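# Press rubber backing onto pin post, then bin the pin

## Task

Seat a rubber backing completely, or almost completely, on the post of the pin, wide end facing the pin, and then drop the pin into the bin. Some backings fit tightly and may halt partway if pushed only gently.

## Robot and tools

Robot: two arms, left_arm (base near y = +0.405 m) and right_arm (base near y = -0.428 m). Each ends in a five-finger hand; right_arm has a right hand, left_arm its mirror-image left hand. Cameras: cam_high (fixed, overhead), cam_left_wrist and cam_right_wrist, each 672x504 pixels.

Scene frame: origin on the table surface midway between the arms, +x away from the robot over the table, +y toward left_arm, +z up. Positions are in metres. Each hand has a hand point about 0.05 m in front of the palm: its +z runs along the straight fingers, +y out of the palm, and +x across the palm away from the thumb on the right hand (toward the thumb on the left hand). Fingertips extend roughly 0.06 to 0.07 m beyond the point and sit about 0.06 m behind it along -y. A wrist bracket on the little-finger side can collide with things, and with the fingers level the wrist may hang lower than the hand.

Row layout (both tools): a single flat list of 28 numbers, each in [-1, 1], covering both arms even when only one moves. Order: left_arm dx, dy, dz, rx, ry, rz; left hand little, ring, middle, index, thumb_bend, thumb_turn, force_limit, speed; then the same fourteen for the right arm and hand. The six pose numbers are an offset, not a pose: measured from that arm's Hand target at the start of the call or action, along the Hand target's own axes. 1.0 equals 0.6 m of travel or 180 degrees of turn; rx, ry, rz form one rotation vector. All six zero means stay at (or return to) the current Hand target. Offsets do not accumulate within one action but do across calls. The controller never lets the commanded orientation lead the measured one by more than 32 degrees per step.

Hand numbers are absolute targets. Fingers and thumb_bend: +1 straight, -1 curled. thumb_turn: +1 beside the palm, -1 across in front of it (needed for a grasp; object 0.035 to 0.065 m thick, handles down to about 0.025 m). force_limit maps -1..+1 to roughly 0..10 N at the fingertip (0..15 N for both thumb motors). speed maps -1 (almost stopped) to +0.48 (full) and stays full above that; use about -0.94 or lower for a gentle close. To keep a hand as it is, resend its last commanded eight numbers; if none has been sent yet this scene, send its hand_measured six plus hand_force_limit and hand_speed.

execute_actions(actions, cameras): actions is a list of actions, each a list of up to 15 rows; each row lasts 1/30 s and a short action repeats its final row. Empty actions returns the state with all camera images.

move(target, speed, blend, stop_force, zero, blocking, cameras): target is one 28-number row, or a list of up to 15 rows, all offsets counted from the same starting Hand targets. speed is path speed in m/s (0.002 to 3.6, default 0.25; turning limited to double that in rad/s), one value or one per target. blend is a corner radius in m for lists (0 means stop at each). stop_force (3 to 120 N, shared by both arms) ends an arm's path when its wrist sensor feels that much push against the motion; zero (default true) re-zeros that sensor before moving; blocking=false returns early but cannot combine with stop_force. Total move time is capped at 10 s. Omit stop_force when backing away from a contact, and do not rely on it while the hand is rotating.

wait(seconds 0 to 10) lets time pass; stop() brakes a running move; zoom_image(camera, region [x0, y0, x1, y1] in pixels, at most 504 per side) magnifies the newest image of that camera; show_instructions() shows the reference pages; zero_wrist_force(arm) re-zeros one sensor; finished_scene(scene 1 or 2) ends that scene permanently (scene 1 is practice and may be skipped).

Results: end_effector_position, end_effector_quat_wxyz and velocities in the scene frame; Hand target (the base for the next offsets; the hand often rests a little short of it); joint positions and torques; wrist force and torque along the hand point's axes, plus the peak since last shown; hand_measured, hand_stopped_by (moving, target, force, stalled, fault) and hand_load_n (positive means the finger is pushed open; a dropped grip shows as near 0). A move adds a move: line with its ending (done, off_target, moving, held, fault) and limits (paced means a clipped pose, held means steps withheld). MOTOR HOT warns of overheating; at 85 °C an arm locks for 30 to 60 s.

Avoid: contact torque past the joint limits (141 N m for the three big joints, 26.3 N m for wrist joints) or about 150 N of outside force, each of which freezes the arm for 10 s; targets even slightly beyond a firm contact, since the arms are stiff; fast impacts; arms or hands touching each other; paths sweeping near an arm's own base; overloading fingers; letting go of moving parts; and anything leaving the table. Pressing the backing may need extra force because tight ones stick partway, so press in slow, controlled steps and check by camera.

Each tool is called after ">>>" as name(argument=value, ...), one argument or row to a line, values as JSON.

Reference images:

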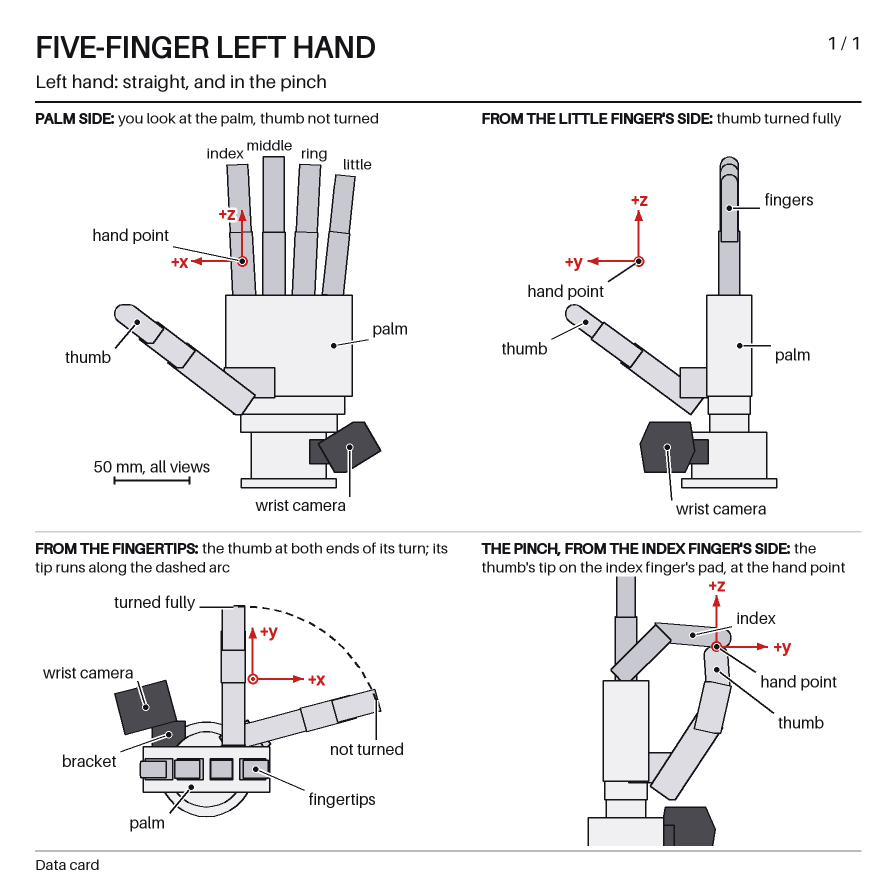

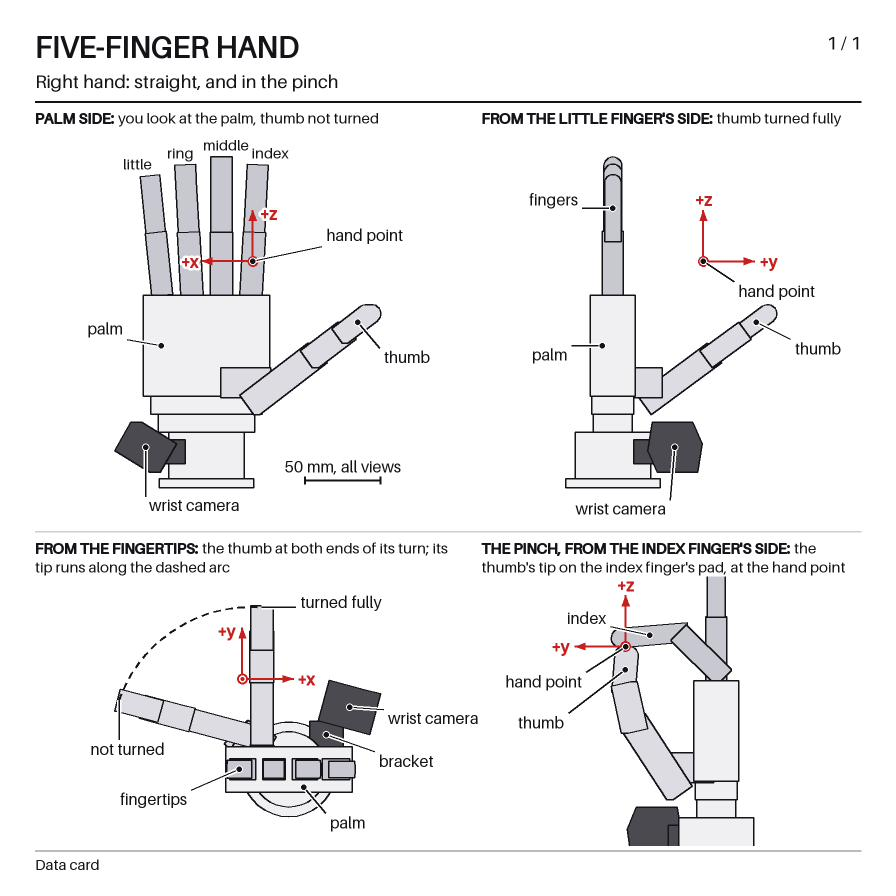

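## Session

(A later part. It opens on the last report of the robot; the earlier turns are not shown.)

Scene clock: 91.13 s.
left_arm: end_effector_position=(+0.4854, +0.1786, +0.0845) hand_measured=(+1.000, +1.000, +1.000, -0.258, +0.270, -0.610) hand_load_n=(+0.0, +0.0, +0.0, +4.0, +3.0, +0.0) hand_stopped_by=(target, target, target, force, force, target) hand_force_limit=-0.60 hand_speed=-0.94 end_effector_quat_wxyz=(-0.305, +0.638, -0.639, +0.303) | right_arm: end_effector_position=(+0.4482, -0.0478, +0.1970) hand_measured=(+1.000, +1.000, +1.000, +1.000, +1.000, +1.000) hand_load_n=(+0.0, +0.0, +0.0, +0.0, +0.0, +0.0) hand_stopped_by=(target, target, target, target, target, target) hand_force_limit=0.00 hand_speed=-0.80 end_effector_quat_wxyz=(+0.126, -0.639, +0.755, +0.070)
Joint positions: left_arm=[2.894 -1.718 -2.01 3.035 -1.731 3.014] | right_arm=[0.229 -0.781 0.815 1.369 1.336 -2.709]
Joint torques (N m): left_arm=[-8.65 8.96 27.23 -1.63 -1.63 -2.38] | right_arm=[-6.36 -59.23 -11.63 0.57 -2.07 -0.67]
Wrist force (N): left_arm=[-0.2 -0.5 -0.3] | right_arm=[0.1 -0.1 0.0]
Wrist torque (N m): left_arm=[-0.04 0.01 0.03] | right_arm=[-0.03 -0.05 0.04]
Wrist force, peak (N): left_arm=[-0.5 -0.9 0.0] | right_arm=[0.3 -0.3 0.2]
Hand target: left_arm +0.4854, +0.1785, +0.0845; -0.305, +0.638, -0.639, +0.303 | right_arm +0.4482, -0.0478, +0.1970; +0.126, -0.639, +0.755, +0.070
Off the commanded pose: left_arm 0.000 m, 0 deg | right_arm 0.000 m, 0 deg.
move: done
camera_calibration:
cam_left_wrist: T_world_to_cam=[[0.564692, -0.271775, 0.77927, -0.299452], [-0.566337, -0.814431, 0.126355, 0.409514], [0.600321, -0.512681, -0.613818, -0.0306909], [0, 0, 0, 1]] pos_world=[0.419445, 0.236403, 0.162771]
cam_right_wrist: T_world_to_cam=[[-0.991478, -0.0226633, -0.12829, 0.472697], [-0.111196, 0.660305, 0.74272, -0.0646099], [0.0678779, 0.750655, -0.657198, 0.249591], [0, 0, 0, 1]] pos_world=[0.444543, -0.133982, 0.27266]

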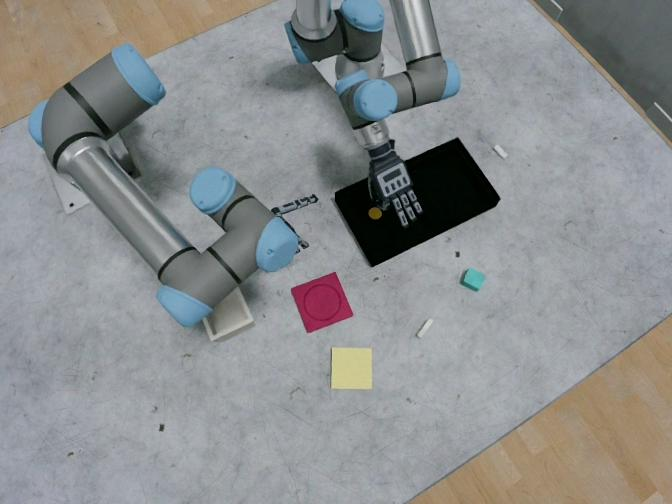

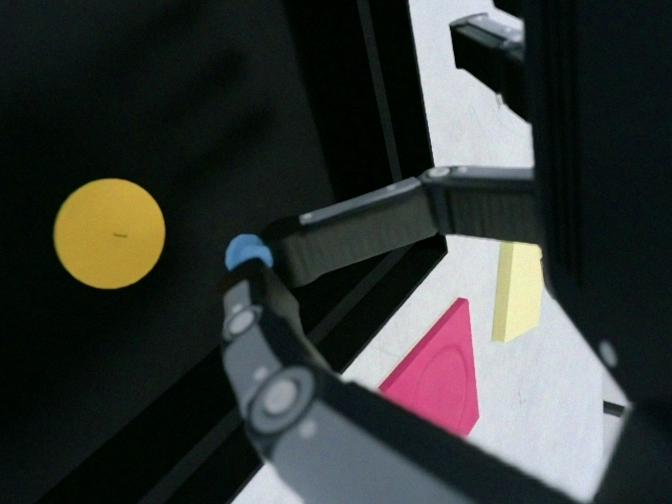

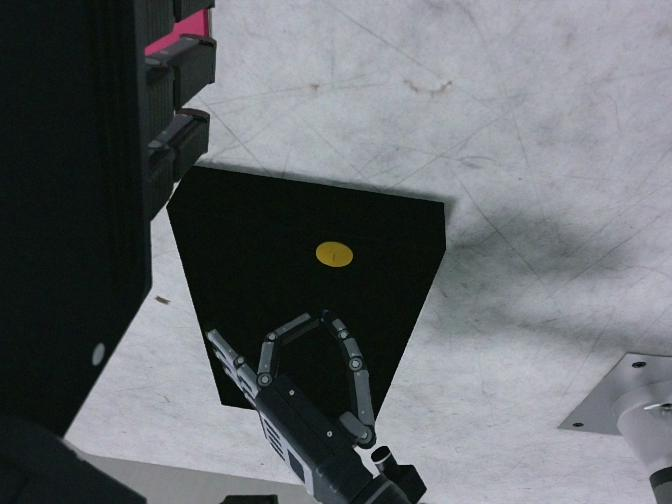

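>>> move(
  target=[0,0.0646,0.0501,0,0,0,1,1,1,-0.5,0.1,-0.61,-0.6,-0.94,0,0,0,0,0,0,1,1,1,1,1,1,0,-0.8],
  speed=0.08,
  cameras=["cam_left_wrist","cam_right_wrist"],
)

>>> zoom_image(
  camera="cam_left_wrist",
  region=[150, 180, 310, 310],
)

>>> zoom_image(
  camera="cam_right_wrist",
  region=[305, 235, 365, 295],
)

Scene clock: 94.53 s.
left_arm: end_effector_position=(+0.4843, +0.1787, +0.0356) hand_measured=(+1.000, +1.000, +1.000, -0.258, +0.270, -0.610) hand_load_n=(+0.0, +0.0, +0.0, +4.0, +3.0, +0.0) hand_stopped_by=(target, target, target, force, force, target) hand_force_limit=-0.60 hand_speed=-0.94 end_effector_quat_wxyz=(-0.305, +0.638, -0.639, +0.303) | right_arm: end_effector_position=(+0.4482, -0.0478, +0.1970) hand_measured=(+1.000, +1.000, +1.000, +1.000, +1.000, +1.000) hand_load_n=(+0.0, +0.0, +0.0, +0.0, +0.0, +0.0) hand_stopped_by=(target, target, target, target, target, target) hand_force_limit=0.00 hand_speed=-0.80 end_effector_quat_wxyz=(+0.126, -0.639, +0.755, +0.070)
Joint positions: left_arm=[2.893 -1.795 -2.072 3.173 -1.732 3.014] | right_arm=[0.229 -0.781 0.815 1.369 1.336 -2.709]
Joint torques (N m): left_arm=[-9.04 10.83 3.61 1.22 -1.6 -2.31] | right_arm=[-5.57 -60.04 -10.19 0.55 -1.9 -0.7]
Wrist force (N): left_arm=[-0.1 -0.2 -0.2] | right_arm=[0.0 -0.2 0.0]
Wrist torque (N m): left_arm=[-0.01 0.00 0.02] | right_arm=[-0.04 -0.04 0.03]
Wrist force, peak (N): left_arm=[-0.3 -0.9 -0.6] | right_arm=[0.3 -0.3 -0.4]
Hand target: left_arm +0.4843, +0.1787, +0.0355; -0.305, +0.638, -0.639, +0.303 | right_arm +0.4482, -0.0478, +0.1970; +0.126, -0.639, +0.755, +0.070
Off the commanded pose: left_arm 0.000 m, 0 deg | right_arm 0.000 m, 0 deg.
move: done
camera_calibration:
cam_left_wrist: T_world_to_cam=[[0.564755, -0.271829, 0.779205, -0.260731], [-0.56628, -0.814479, 0.126297, 0.415064], [0.600315, -0.512576, -0.613912, -0.0600579], [0, 0, 0, 1]] pos_world=[0.418345, 0.236403, 0.113871]
cam_right_wrist: T_world_to_cam=[[-0.991478, -0.0226633, -0.12829, 0.472697], [-0.111196, 0.660305, 0.74272, -0.0646099], [0.0678779, 0.750655, -0.657198, 0.249591], [0, 0, 0, 1]] pos_world=[0.444543, -0.133982, 0.27266]
Images, in order (width x height): cam_left_wrist 672x504, cam_right_wrist 672x504.

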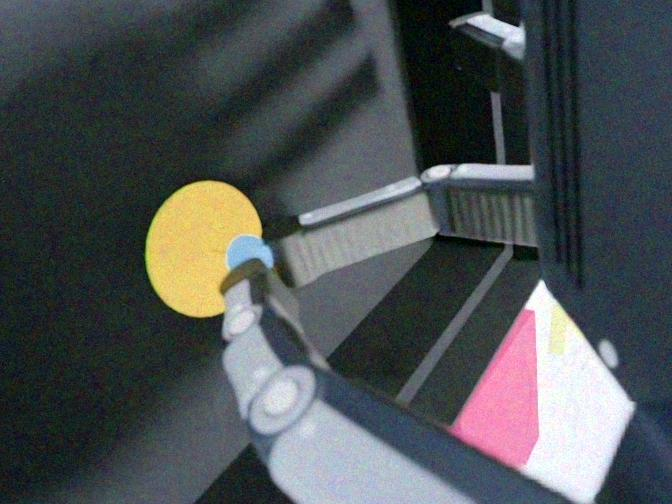

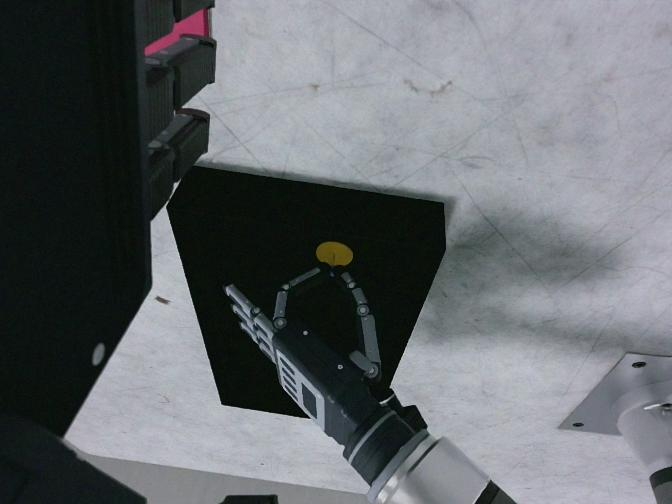

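Scaled by 3.150 from the camera's 672x504 image, which has a finer 960x720 frame.

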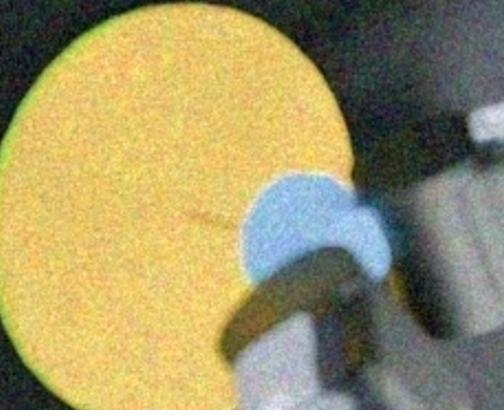

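Scaled by 8.400 from the camera's 672x504 image, which has a finer 960x720 frame.

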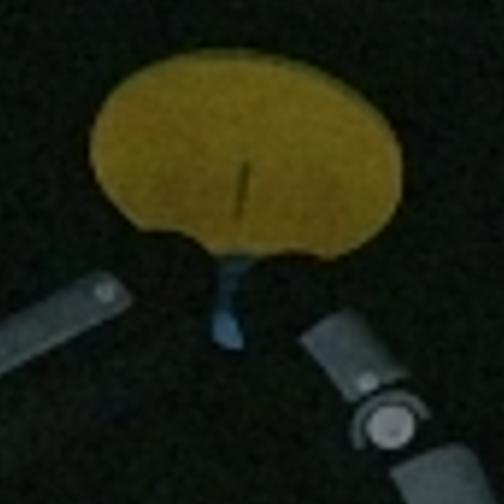

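>>> zoom_image(
  camera="cam_right_wrist",
  region=[320, 250, 350, 280],
)

>>> zoom_image(
  camera="cam_left_wrist",
  region=[200, 220, 280, 300],
)

Scaled by 16.800 from the camera's 672x504 image, which has a finer 960x720 frame.

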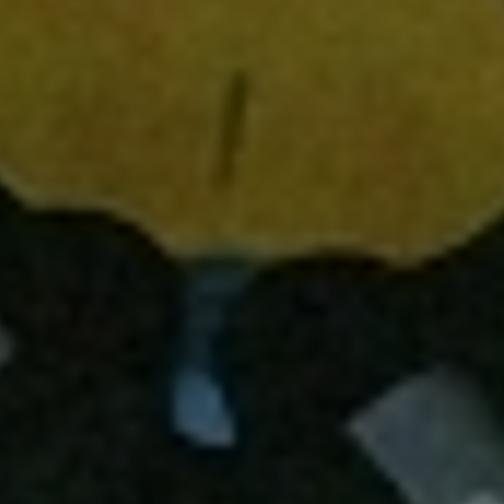

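Scaled by 6.300 from the camera's 672x504 image, which has a finer 960x720 frame.

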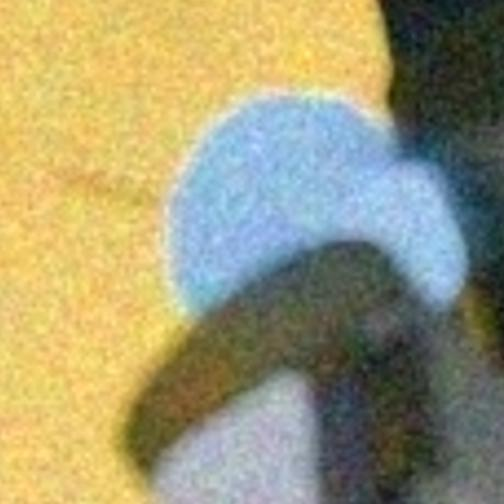

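>>> move(
  target=[-0.001,0.0044,0.0052,0,0,0,1,1,1,-0.5,0.1,-0.61,-0.6,-0.94,0,0,0,0,0,0,1,1,1,1,1,1,0,-0.8],
  speed=0.02,
  cameras=["cam_left_wrist","cam_right_wrist"],
)

>>> zoom_image(
  camera="cam_left_wrist",
  region=[200, 220, 280, 300],
)

>>> zoom_image(
  camera="cam_right_wrist",
  region=[320, 245, 350, 275],
)

Scene clock: 99.23 s.
left_arm: end_effector_position=(+0.4850, +0.1793, +0.0316) hand_measured=(+1.000, +1.000, +1.000, -0.258, +0.270, -0.610) hand_load_n=(+0.0, +0.0, +0.0, +4.0, +3.0, +0.0) hand_stopped_by=(target, target, target, force, force, target) hand_force_limit=-0.60 hand_speed=-0.94 end_effector_quat_wxyz=(-0.305, +0.638, -0.639, +0.303) | right_arm: end_effector_position=(+0.4482, -0.0478, +0.1970) hand_measured=(+1.000, +1.000, +1.000, +1.000, +1.000, +1.000) hand_load_n=(+0.0, +0.0, +0.0, +0.0, +0.0, +0.0) hand_stopped_by=(target, target, target, target, target, target) hand_force_limit=0.00 hand_speed=-0.80 end_effector_quat_wxyz=(+0.126, -0.639, +0.755, +0.070)
Joint positions: left_arm=[2.895 -1.802 -2.075 3.184 -1.73 3.015] | right_arm=[0.229 -0.781 0.815 1.369 1.336 -2.709]
Joint torques (N m): left_arm=[9.01 11.18 4.09 0.92 0.78 2.51] | right_arm=[-6.08 -59.74 -11.12 0.44 -2.08 -0.64]
Wrist force (N): left_arm=[-0.2 -0.2 0.0] | right_arm=[0.2 -0.2 0.0]
Wrist torque (N m): left_arm=[-0.01 0.01 -0.12] | right_arm=[-0.04 -0.07 0.04]
Wrist force, peak (N): left_arm=[-0.5 -0.4 -0.5] | right_arm=[0.3 -0.3 0.2]
Hand target: left_arm +0.4850, +0.1793, +0.0314; -0.305, +0.638, -0.639, +0.303 | right_arm +0.4482, -0.0478, +0.1970; +0.126, -0.639, +0.755, +0.070
Off the commanded pose: left_arm 0.000 m, 0 deg | right_arm 0.000 m, 0 deg.
move: done
camera_calibration:
cam_left_wrist: T_world_to_cam=[[0.564755, -0.271829, 0.779205, -0.257846], [-0.56628, -0.814479, 0.126297, 0.416454], [0.600315, -0.512576, -0.613912, -0.0626263], [0, 0, 0, 1]] pos_world=[0.419045, 0.237003, 0.109871]
cam_right_wrist: T_world_to_cam=[[-0.991478, -0.0226633, -0.12829, 0.472697], [-0.111196, 0.660305, 0.74272, -0.0646099], [0.0678779, 0.750655, -0.657198, 0.249591], [0, 0, 0, 1]] pos_world=[0.444543, -0.133982, 0.27266]
Images, in order (width x height): cam_left_wrist 672x504, cam_right_wrist 672x504.

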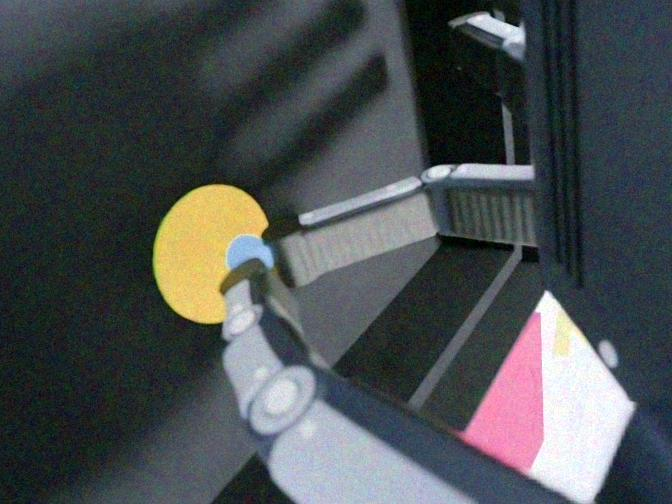

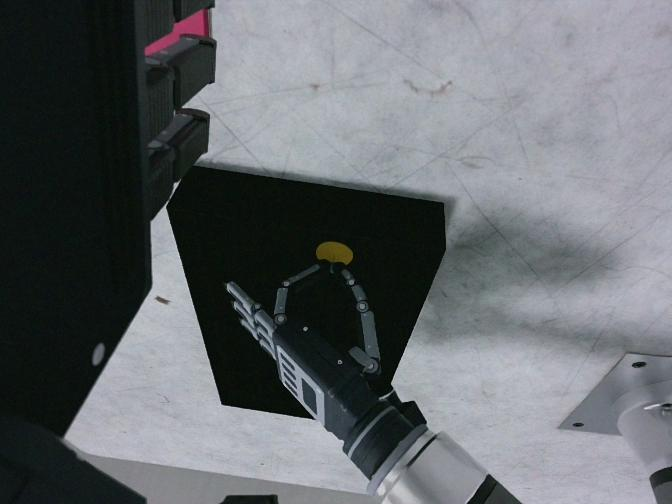

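Scaled by 6.300 from the camera's 672x504 image, which has a finer 960x720 frame.

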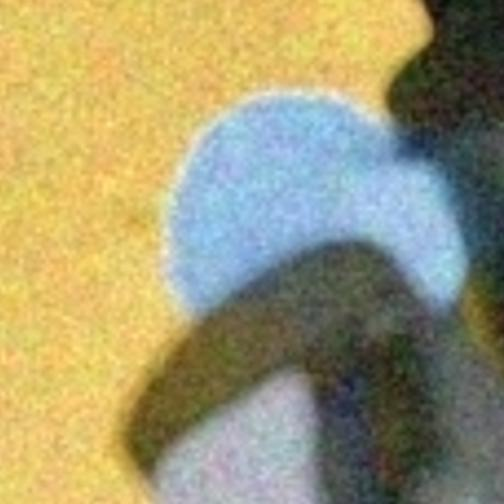

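Scaled by 16.800 from the camera's 672x504 image, which has a finer 960x720 frame.

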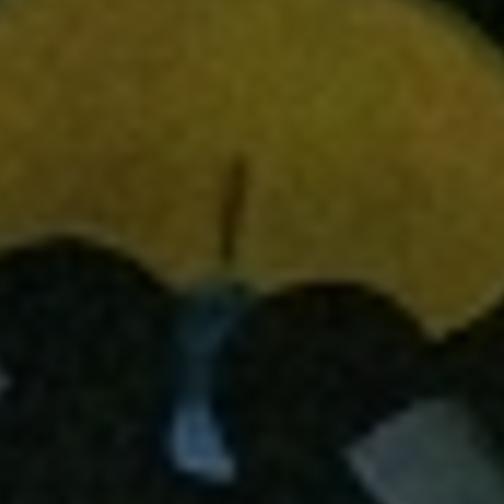

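>>> move(
  target=[0,0.0078,0.0063,0,0,0,1,1,1,-0.5,0.1,-0.61,-0.6,-0.94,0,0,0,0,0,0,1,1,1,1,1,1,0,-0.8],
  speed=0.006,
  stop_force=4,
  cameras=["cam_left_wrist","cam_right_wrist"],
)

>>> zoom_image(
  camera="cam_left_wrist",
  region=[200, 220, 280, 300],
)

>>> zoom_image(
  camera="cam_right_wrist",
  region=[320, 245, 350, 275],
)

Scene clock: 106.30 s.
left_arm: end_effector_position=(+0.4850, +0.1793, +0.0260) hand_measured=(+1.000, +1.000, +1.000, -0.258, +0.270, -0.610) hand_load_n=(+0.0, +0.0, +0.0, +2.5, +3.0, -0.5) hand_stopped_by=(target, target, target, force, force, target) hand_force_limit=-0.60 hand_speed=-0.94 end_effector_quat_wxyz=(-0.305, +0.638, -0.639, +0.303) | right_arm: end_effector_position=(+0.4482, -0.0478, +0.1970) hand_measured=(+1.000, +1.000, +1.000, +1.000, +1.000, +1.000) hand_load_n=(+0.0, +0.0, +0.0, +0.0, +0.0, +0.0) hand_stopped_by=(target, target, target, target, target, target) hand_force_limit=0.00 hand_speed=-0.80 end_effector_quat_wxyz=(+0.126, -0.639, +0.755, +0.070)
Joint positions: left_arm=[2.895 -1.813 -2.081 3.2 -1.73 3.015] | right_arm=[0.229 -0.781 0.815 1.369 1.336 -2.709]
Joint torques (N m): left_arm=[6.55 37.59 23.28 -1.73 0.93 2.45] | right_arm=[-4.82 -58.7 -10.77 0.55 -2.11 -0.5]
Wrist force (N): left_arm=[-1.6 -3.8 -1.9] | right_arm=[0.1 0.0 0.1]
Wrist torque (N m): left_arm=[-0.12 0.05 -0.09] | right_arm=[-0.03 -0.05 0.04]
Wrist force, peak (N): left_arm=[-2.2 -5.1 -2.2] | right_arm=[0.3 0.0 0.4]
Hand target: left_arm +0.4850, +0.1793, +0.0260; -0.305, +0.638, -0.639, +0.303 (not the last commanded pose) | right_arm +0.4482, -0.0478, +0.1970; +0.126, -0.639, +0.755, +0.070
Off the commanded pose: left_arm 0.001 m, 0 deg | right_arm 0.000 m, 0 deg.
move: contact (left_arm)
camera_calibration:
cam_left_wrist: T_world_to_cam=[[0.564755, -0.271829, 0.779205, -0.253455], [-0.56628, -0.814479, 0.126297, 0.417243], [0.600315, -0.512576, -0.613912, -0.0660129], [0, 0, 0, 1]] pos_world=[0.419045, 0.237103, 0.104271]
cam_right_wrist: T_world_to_cam=[[-0.991478, -0.0226633, -0.12829, 0.472697], [-0.111196, 0.660305, 0.74272, -0.0646099], [0.0678779, 0.750655, -0.657198, 0.249591], [0, 0, 0, 1]] pos_world=[0.444543, -0.133982, 0.27266]
Images, in order (width x height): cam_left_wrist 672x504, cam_right_wrist 672x504.

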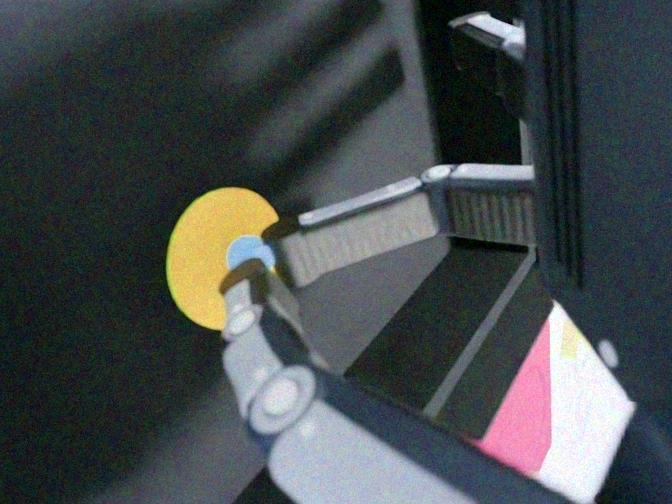

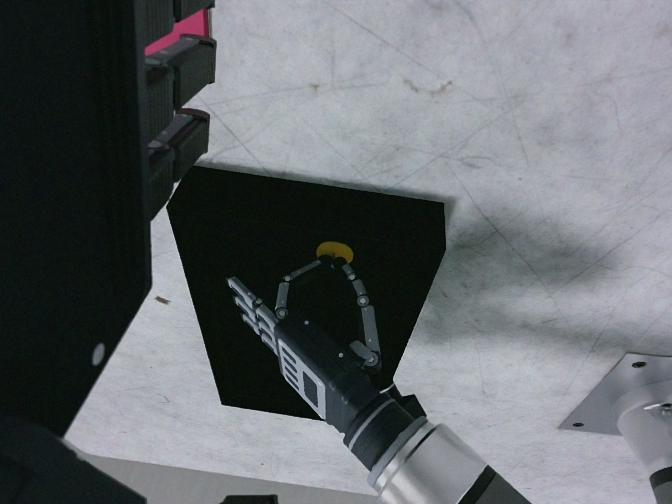

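Scaled by 6.300 from the camera's 672x504 image, which has a finer 960x720 frame.

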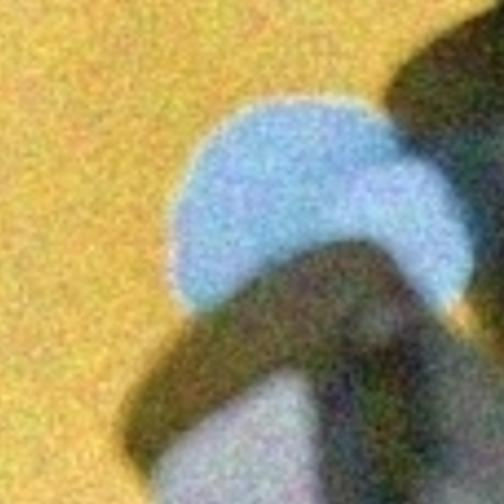

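Scaled by 16.800 from the camera's 672x504 image, which has a finer 960x720 frame.

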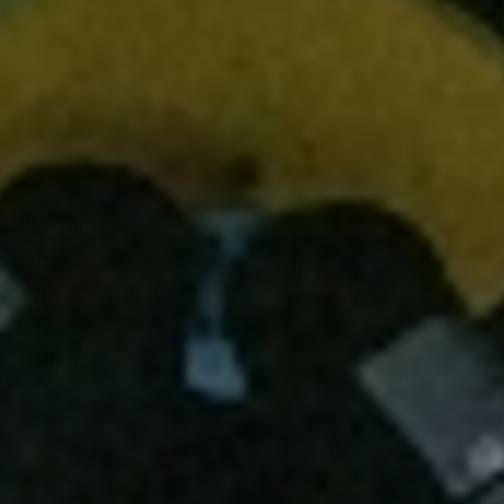

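>>> zoom_image(
  camera="cam_right_wrist",
  region=[325, 247, 345, 270],
)

>>> zoom_image(
  camera="cam_left_wrist",
  region=[150, 170, 330, 340],
)

Scaled by 21.913 from the camera's 672x504 image, which has a finer 960x720 frame.

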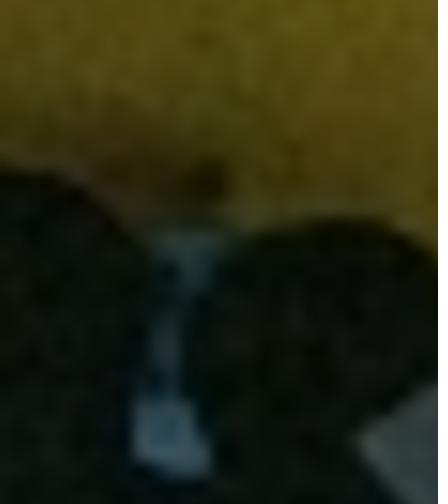

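Scaled by 2.800 from the camera's 672x504 image, which has a finer 960x720 frame.

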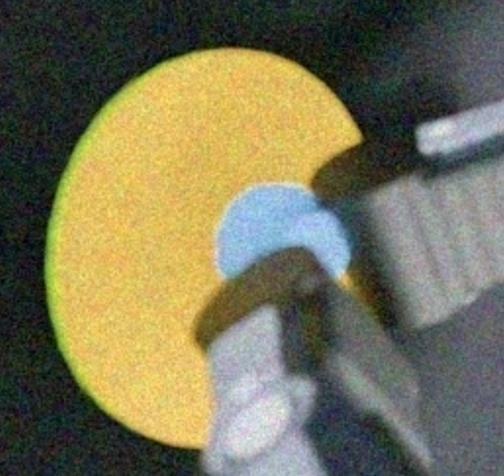

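>>> move(
  target=[0,0,0,0,0,0,1,1,1,-0.5,0.1,-0.61,-0.6,-0.94,-0.0895,0.0167,0.1393,0,0,0,1,1,1,1,1,1,0,-0.8],
  speed=0.1,
  cameras=["cam_left_wrist","cam_right_wrist"],
)

>>> zoom_image(
  camera="cam_right_wrist",
  region=[310, 240, 360, 280],
)

Scene clock: 111.63 s.
left_arm: end_effector_position=(+0.4850, +0.1793, +0.0260) hand_measured=(+1.000, +1.000, +1.000, -0.258, +0.270, -0.610) hand_load_n=(+0.0, +0.0, +0.0, +2.5, +3.0, +0.0) hand_stopped_by=(target, target, target, force, force, target) hand_force_limit=-0.60 hand_speed=-0.94 end_effector_quat_wxyz=(-0.305, +0.638, -0.639, +0.303) | right_arm: end_effector_position=(+0.4548, +0.0269, +0.1313) hand_measured=(+1.000, +1.000, +1.000, +1.000, +1.000, +1.000) hand_load_n=(+0.0, +0.0, +0.0, +0.0, +0.0, +0.0) hand_stopped_by=(target, target, target, target, target, target) hand_force_limit=0.00 hand_speed=-0.80 end_effector_quat_wxyz=(+0.126, -0.639, +0.755, +0.070)
Joint positions: left_arm=[2.895 -1.813 -2.081 3.2 -1.73 3.015] | right_arm=[0.342 -0.621 0.685 1.314 1.356 -2.596]
Joint torques (N m): left_arm=[1.45 37.13 23.95 -0.77 0.66 2.24] | right_arm=[9.74 -41.74 -25.34 4.13 1.5 1.43]
Wrist force (N): left_arm=[-1.8 -3.9 -1.9] | right_arm=[0.2 -0.4 0.1]
Wrist torque (N m): left_arm=[-0.13 0.07 -0.10] | right_arm=[-0.13 -0.08 -0.06]
Wrist force, peak (N): left_arm=[-1.8 -4.1 -2.0] | right_arm=[0.3 -0.4 -0.6]
Hand target: left_arm +0.4850, +0.1793, +0.0260; -0.305, +0.638, -0.639, +0.303 | right_arm +0.4549, +0.0270, +0.1312; +0.126, -0.639, +0.755, +0.070
Off the commanded pose: left_arm 0.000 m, 0 deg | right_arm 0.000 m, 0 deg.
move: done
camera_calibration:
cam_left_wrist: T_world_to_cam=[[0.564755, -0.271829, 0.779205, -0.253455], [-0.56628, -0.814479, 0.126297, 0.417243], [0.600315, -0.512576, -0.613912, -0.0660129], [0, 0, 0, 1]] pos_world=[0.419045, 0.237103, 0.104271]
cam_right_wrist: T_world_to_cam=[[-0.991478, -0.0226463, -0.12829, 0.472509], [-0.11119, 0.660249, 0.74277, -0.0644865], [0.0678826, 0.750705, -0.657141, 0.149805], [0, 0, 0, 1]] pos_world=[0.451143, -0.0591816, 0.20696]
Images, in order (width x height): cam_left_wrist 672x504, cam_right_wrist 672x504.

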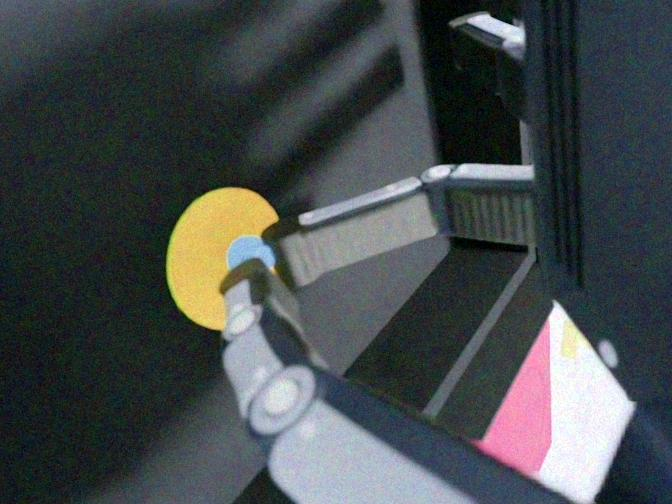

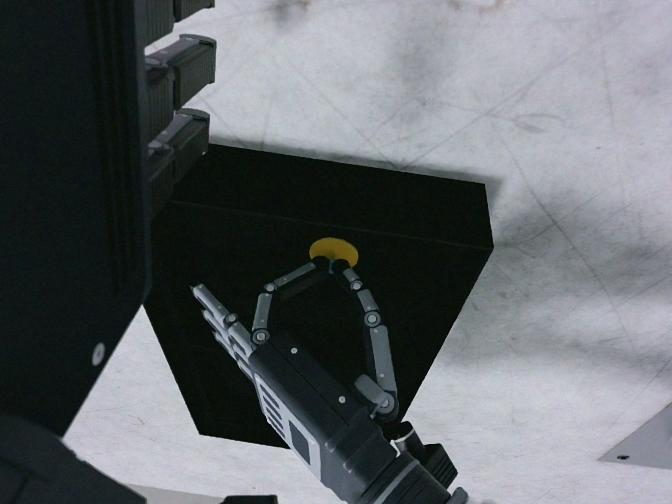

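Scaled by 10.080 from the camera's 672x504 image, which has a finer 960x720 frame.

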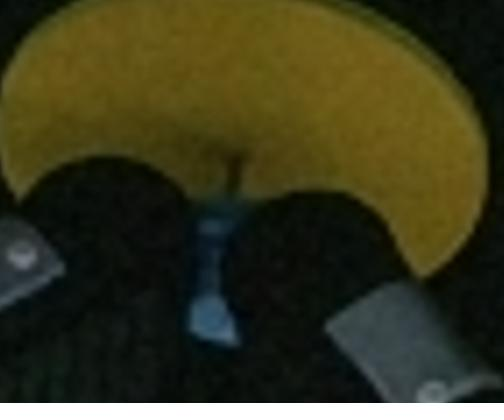

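>>> zoom_image(
  camera="cam_right_wrist",
  region=[320, 250, 345, 278],
)

Scaled by 18.000 from the camera's 672x504 image, which has a finer 960x720 frame.

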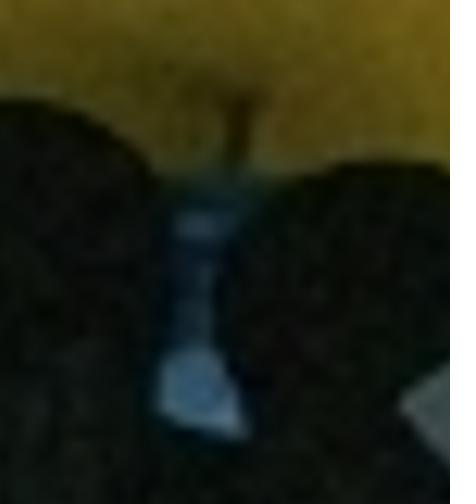

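>>> move(
  target=[0.0027,-0.0046,-0.0009,0,0,0,1,1,1,-0.5,0.1,-0.61,-0.6,-0.94,0,0,0,0,0,0,1,1,1,1,1,1,0,-0.8],
  speed=0.02,
  cameras=["cam_left_wrist","cam_right_wrist"],
)

>>> zoom_image(
  camera="cam_right_wrist",
  region=[315, 245, 350, 280],
)

>>> zoom_image(
  camera="cam_left_wrist",
  region=[200, 220, 280, 300],
)

Scene clock: 121.03 s.
left_arm: end_effector_position=(+0.4863, +0.1778, +0.0284) hand_measured=(+1.000, +1.000, +1.000, -0.258, +0.270, -0.610) hand_load_n=(+0.0, +0.0, +0.0, +4.0, +3.0, -0.5) hand_stopped_by=(target, target, target, force, force, target) hand_force_limit=-0.60 hand_speed=-0.94 end_effector_quat_wxyz=(-0.305, +0.638, -0.639, +0.303) | right_arm: end_effector_position=(+0.4549, +0.0270, +0.1312) hand_measured=(+1.000, +1.000, +1.000, +1.000, +1.000, +1.000) hand_load_n=(+0.0, +0.0, +0.0, +0.0, +0.0, +0.0) hand_stopped_by=(target, target, target, target, target, target) hand_force_limit=0.00 hand_speed=-0.80 end_effector_quat_wxyz=(+0.126, -0.639, +0.755, +0.070)
Joint positions: left_arm=[2.892 -1.812 -2.073 3.192 -1.733 3.013] | right_arm=[0.342 -0.621 0.684 1.314 1.356 -2.596]
Joint torques (N m): left_arm=[-9.88 39.08 26.12 -1.76 -1.57 -2.28] | right_arm=[9.85 -41.27 -25.16 4.1 1.39 1.35]
Wrist force (N): left_arm=[-0.6 -0.3 0.0] | right_arm=[0.1 -0.4 0.2]
Wrist torque (N m): left_arm=[-0.04 0.07 0.01] | right_arm=[-0.14 -0.07 -0.06]
Wrist force, peak (N): left_arm=[-1.7 -4.3 -1.9] | right_arm=[0.0 -0.5 0.6]
Hand target: left_arm +0.4864, +0.1777, +0.0285; -0.305, +0.638, -0.639, +0.303 | right_arm +0.4549, +0.0270, +0.1312; +0.126, -0.639, +0.755, +0.070
Off the commanded pose: left_arm 0.000 m, 0 deg | right_arm 0.000 m, 0 deg.
move: done
camera_calibration:
cam_left_wrist: T_world_to_cam=[[0.564755, -0.271829, 0.779205, -0.256494], [-0.56628, -0.814479, 0.126297, 0.416373], [0.600315, -0.512576, -0.613912, -0.0661401], [0, 0, 0, 1]] pos_world=[0.420345, 0.235503, 0.106671]
cam_right_wrist: T_world_to_cam=[[-0.991478, -0.0226633, -0.12829, 0.47251], [-0.111196, 0.660305, 0.74272, -0.0645362], [0.0678779, 0.750655, -0.657198, 0.149741], [0, 0, 0, 1]] pos_world=[0.451143, -0.0590819, 0.20696]
Images, in order (width x height): cam_left_wrist 672x504, cam_right_wrist 672x504.

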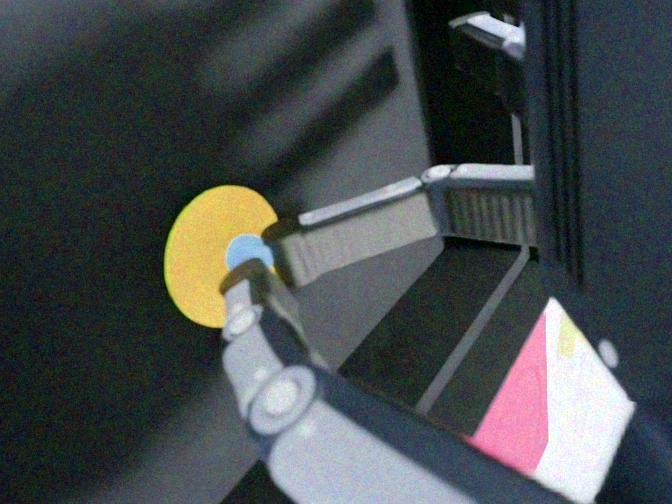

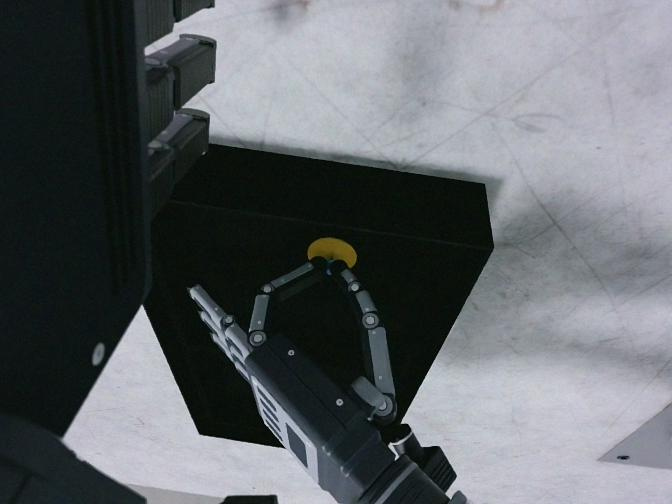

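Scaled by 14.400 from the camera's 672x504 image, which has a finer 960x720 frame.

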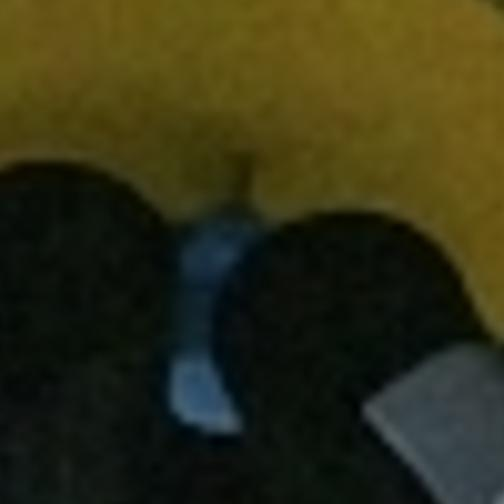

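Scaled by 6.300 from the camera's 672x504 image, which has a finer 960x720 frame.

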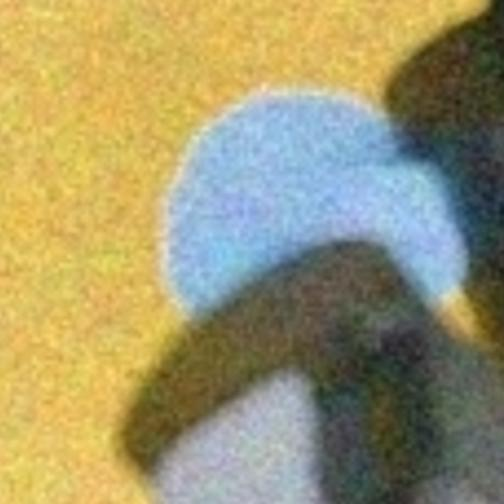

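>>> zoom_image(
  camera="cam_right_wrist",
  region=[322, 250, 342, 278],
)

>>> zoom_image(
  camera="cam_right_wrist",
  region=[300, 230, 370, 290],
)

Scaled by 18.000 from the camera's 672x504 image, which has a finer 960x720 frame.

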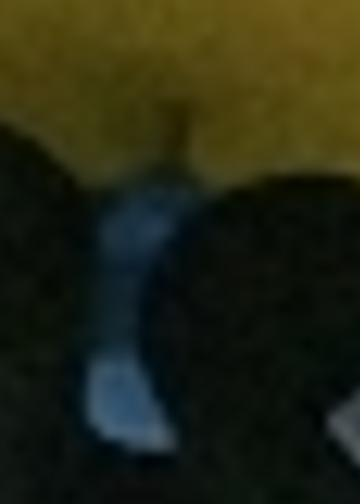

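Scaled by 7.200 from the camera's 672x504 image, which has a finer 960x720 frame.

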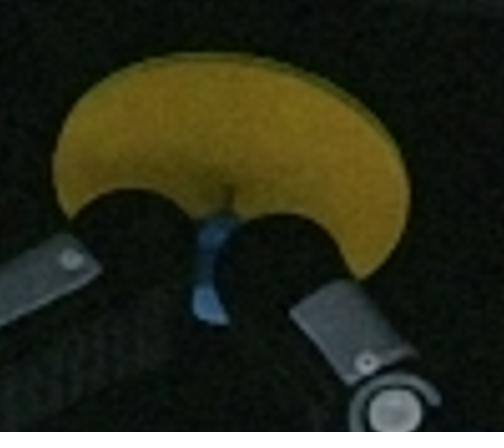

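>>> move(
  target=[0,0.0097,0.0079,0,0,0,1,1,1,-0.5,0.1,-0.61,-0.6,-0.94,0,0,0,0,0,0,1,1,1,1,1,1,0,-0.8],
  speed=0.008,
  stop_force=8,
  cameras=["cam_left_wrist","cam_right_wrist"],
)

>>> zoom_image(
  camera="cam_right_wrist",
  region=[322, 245, 342, 273],
)

>>> zoom_image(
  camera="cam_left_wrist",
  region=[150, 170, 330, 340],
)

Scene clock: 125.30 s.
left_arm: end_effector_position=(+0.4864, +0.1777, +0.0246) hand_measured=(+1.000, +1.000, +1.000, -0.258, +0.270, -0.610) hand_load_n=(+0.0, +0.0, +0.0, +2.5, +2.5, -0.5) hand_stopped_by=(target, target, target, force, force, target) hand_force_limit=-0.60 hand_speed=-0.94 end_effector_quat_wxyz=(-0.305, +0.638, -0.639, +0.303) | right_arm: end_effector_position=(+0.4549, +0.0270, +0.1312) hand_measured=(+1.000, +1.000, +1.000, +1.000, +1.000, +1.000) hand_load_n=(+0.0, +0.0, +0.0, +0.0, +0.0, +0.0) hand_stopped_by=(target, target, target, target, target, target) hand_force_limit=0.00 hand_speed=-0.80 end_effector_quat_wxyz=(+0.126, -0.639, +0.755, +0.070)
Joint positions: left_arm=[2.891 -1.819 -2.076 3.202 -1.733 3.013] | right_arm=[0.342 -0.621 0.684 1.314 1.356 -2.596]
Joint torques (N m): left_arm=[-2.12 36.67 22.8 -1.93 -0.37 -1.26] | right_arm=[9.88 -42.12 -25.33 4.05 1.41 0.68]
Wrist force (N): left_arm=[-2.5 -5.8 -3.4] | right_arm=[0.3 -0.5 0.2]
Wrist torque (N m): left_arm=[-0.17 0.06 0.05] | right_arm=[-0.15 -0.09 -0.06]
Wrist force, peak (N): left_arm=[-3.4 -9.4 -4.5] | right_arm=[0.1 -0.7 0.1]
Hand target: left_arm +0.4864, +0.1777, +0.0246; -0.305, +0.638, -0.639, +0.303 (not the last commanded pose) | right_arm +0.4549, +0.0270, +0.1312; +0.126, -0.639, +0.755, +0.070
Off the commanded pose: left_arm 0.004 m, 0 deg | right_arm 0.000 m, 0 deg.
move: contact (left_arm)
camera_calibration:
cam_left_wrist: T_world_to_cam=[[0.56463, -0.271824, 0.779298, -0.253519], [-0.566299, -0.81448, 0.126209, 0.416788], [0.600415, -0.512577, -0.613813, -0.0685762], [0, 0, 0, 1]] pos_world=[0.420345, 0.235403, 0.102871]
cam_right_wrist: T_world_to_cam=[[-0.991478, -0.0226633, -0.12829, 0.47251], [-0.111196, 0.660305, 0.74272, -0.0645362], [0.0678779, 0.750655, -0.657198, 0.149741], [0, 0, 0, 1]] pos_world=[0.451143, -0.0590819, 0.20696]
Images, in order (width x height): cam_left_wrist 672x504, cam_right_wrist 672x504.

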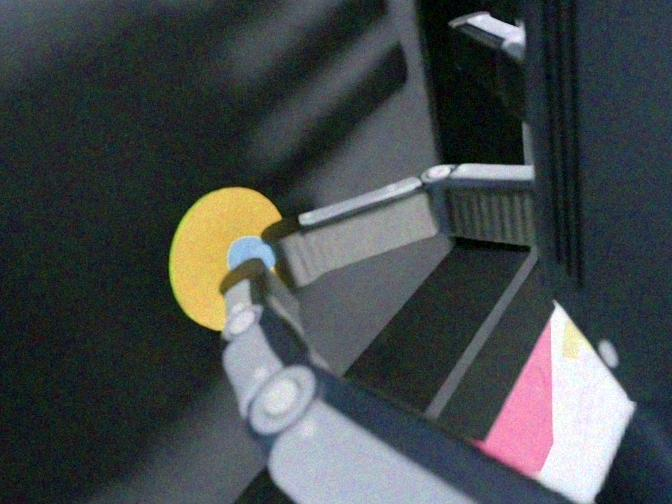

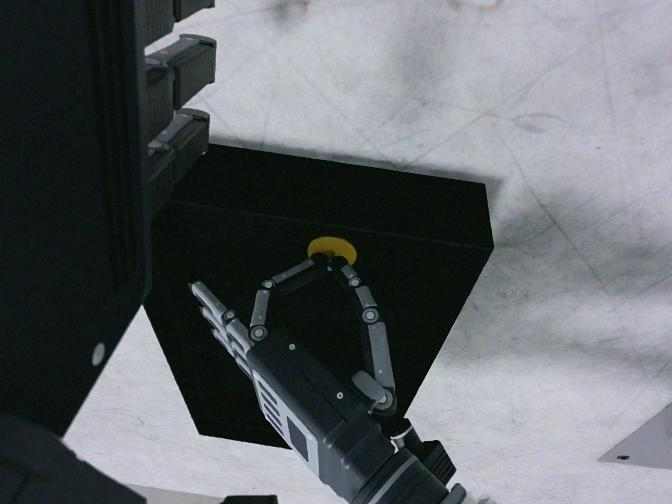

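Scaled by 18.000 from the camera's 672x504 image, which has a finer 960x720 frame.

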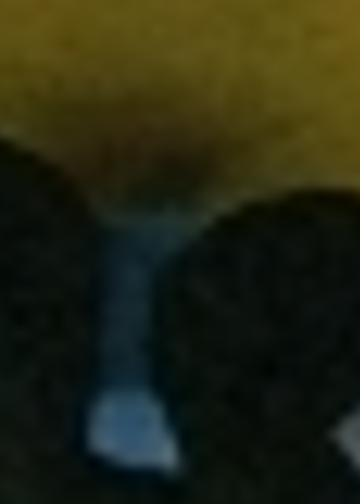

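Scaled by 2.800 from the camera's 672x504 image, which has a finer 960x720 frame.

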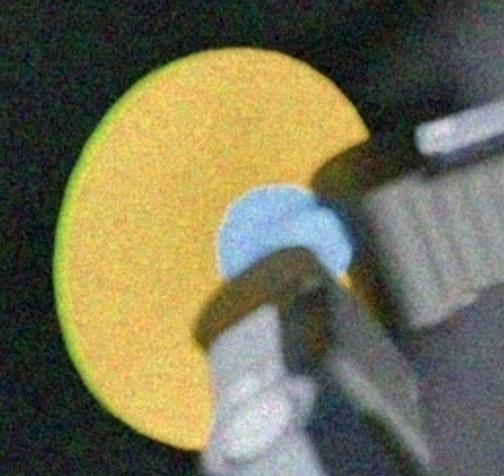

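>>> move(
  target=[0,0.0053,0.0043,0,0,0,1,1,1,-0.5,0.1,-0.61,-0.6,-0.94,0,0,0,0,0,0,1,1,1,1,1,1,0,-0.8],
  speed=0.008,
  stop_force=10,
  cameras=["cam_left_wrist","cam_right_wrist"],
)

>>> zoom_image(
  camera="cam_right_wrist",
  region=[322, 245, 342, 273],
)

>>> zoom_image(
  camera="cam_left_wrist",
  region=[150, 170, 330, 340],
)

Scene clock: 127.57 s.
left_arm: end_effector_position=(+0.4864, +0.1777, +0.0215) hand_measured=(+1.000, +1.000, +1.000, -0.258, +0.270, -0.610) hand_load_n=(+0.0, +0.0, +0.0, +6.0, +2.5, -1.0) hand_stopped_by=(target, target, target, force, force, target) hand_force_limit=-0.60 hand_speed=-0.94 end_effector_quat_wxyz=(-0.305, +0.638, -0.639, +0.303) | right_arm: end_effector_position=(+0.4549, +0.0270, +0.1312) hand_measured=(+1.000, +1.000, +1.000, +1.000, +1.000, +1.000) hand_load_n=(+0.0, +0.0, +0.0, +0.0, +0.0, +0.0) hand_stopped_by=(target, target, target, target, target, target) hand_force_limit=0.00 hand_speed=-0.80 end_effector_quat_wxyz=(+0.126, -0.639, +0.755, +0.070)
Joint positions: left_arm=[2.891 -1.825 -2.079 3.211 -1.733 3.013] | right_arm=[0.342 -0.621 0.684 1.314 1.356 -2.596]
Joint torques (N m): left_arm=[1.76 32.74 18.37 -2.92 0.5 -0.42] | right_arm=[9.84 -41.09 -25.09 4.04 1.08 0.39]
Wrist force (N): left_arm=[-2.7 -14.6 -5.7] | right_arm=[0.2 -0.3 0.3]
Wrist torque (N m): left_arm=[-0.40 0.06 0.11] | right_arm=[-0.14 -0.09 -0.05]
Wrist force, peak (N): left_arm=[-3.3 -18.7 -8.8] | right_arm=[0.1 -0.6 0.5]
Hand target: left_arm +0.4864, +0.1777, +0.0215; -0.305, +0.638, -0.639, +0.303 (not the last commanded pose) | right_arm +0.4549, +0.0270, +0.1312; +0.126, -0.639, +0.755, +0.070
Off the commanded pose: left_arm 0.001 m, 0 deg | right_arm 0.000 m, 0 deg.
move: contact (left_arm)
camera_calibration:
cam_left_wrist: T_world_to_cam=[[0.564614, -0.271809, 0.779314, -0.251157], [-0.566347, -0.814438, 0.126259, 0.417242], [0.600385, -0.512651, -0.613781, -0.0705119], [0, 0, 0, 1]] pos_world=[0.420445, 0.235403, 0.0997711]
cam_right_wrist: T_world_to_cam=[[-0.991478, -0.0226633, -0.12829, 0.47251], [-0.111196, 0.660305, 0.74272, -0.0645362], [0.0678779, 0.750655, -0.657198, 0.149741], [0, 0, 0, 1]] pos_world=[0.451143, -0.0590819, 0.20696]
Images, in order (width x height): cam_left_wrist 672x504, cam_right_wrist 672x504.

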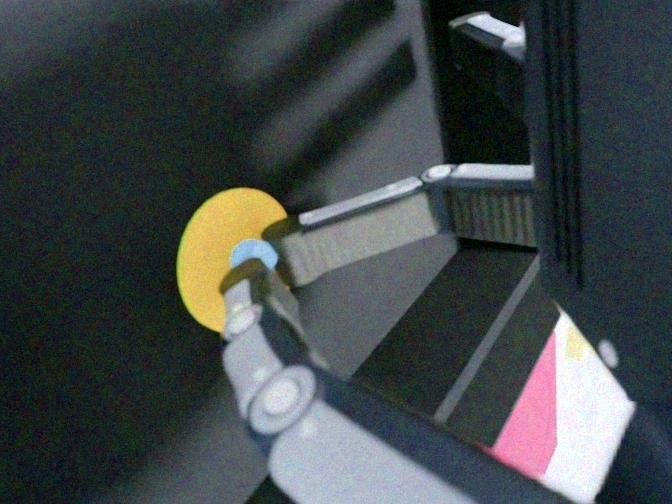

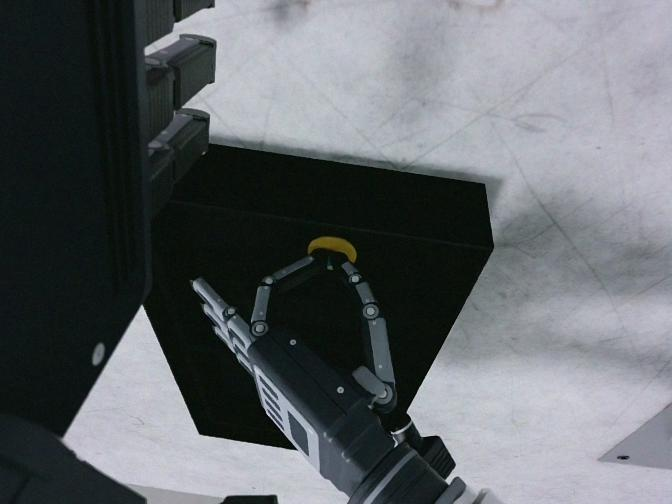

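Scaled by 18.000 from the camera's 672x504 image, which has a finer 960x720 frame.

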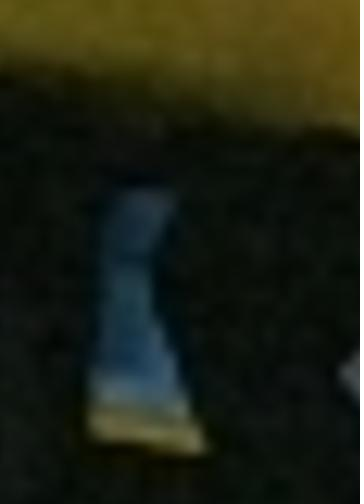

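Scaled by 2.800 from the camera's 672x504 image, which has a finer 960x720 frame.

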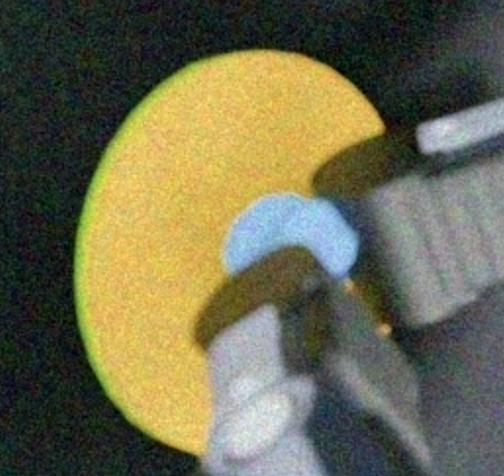

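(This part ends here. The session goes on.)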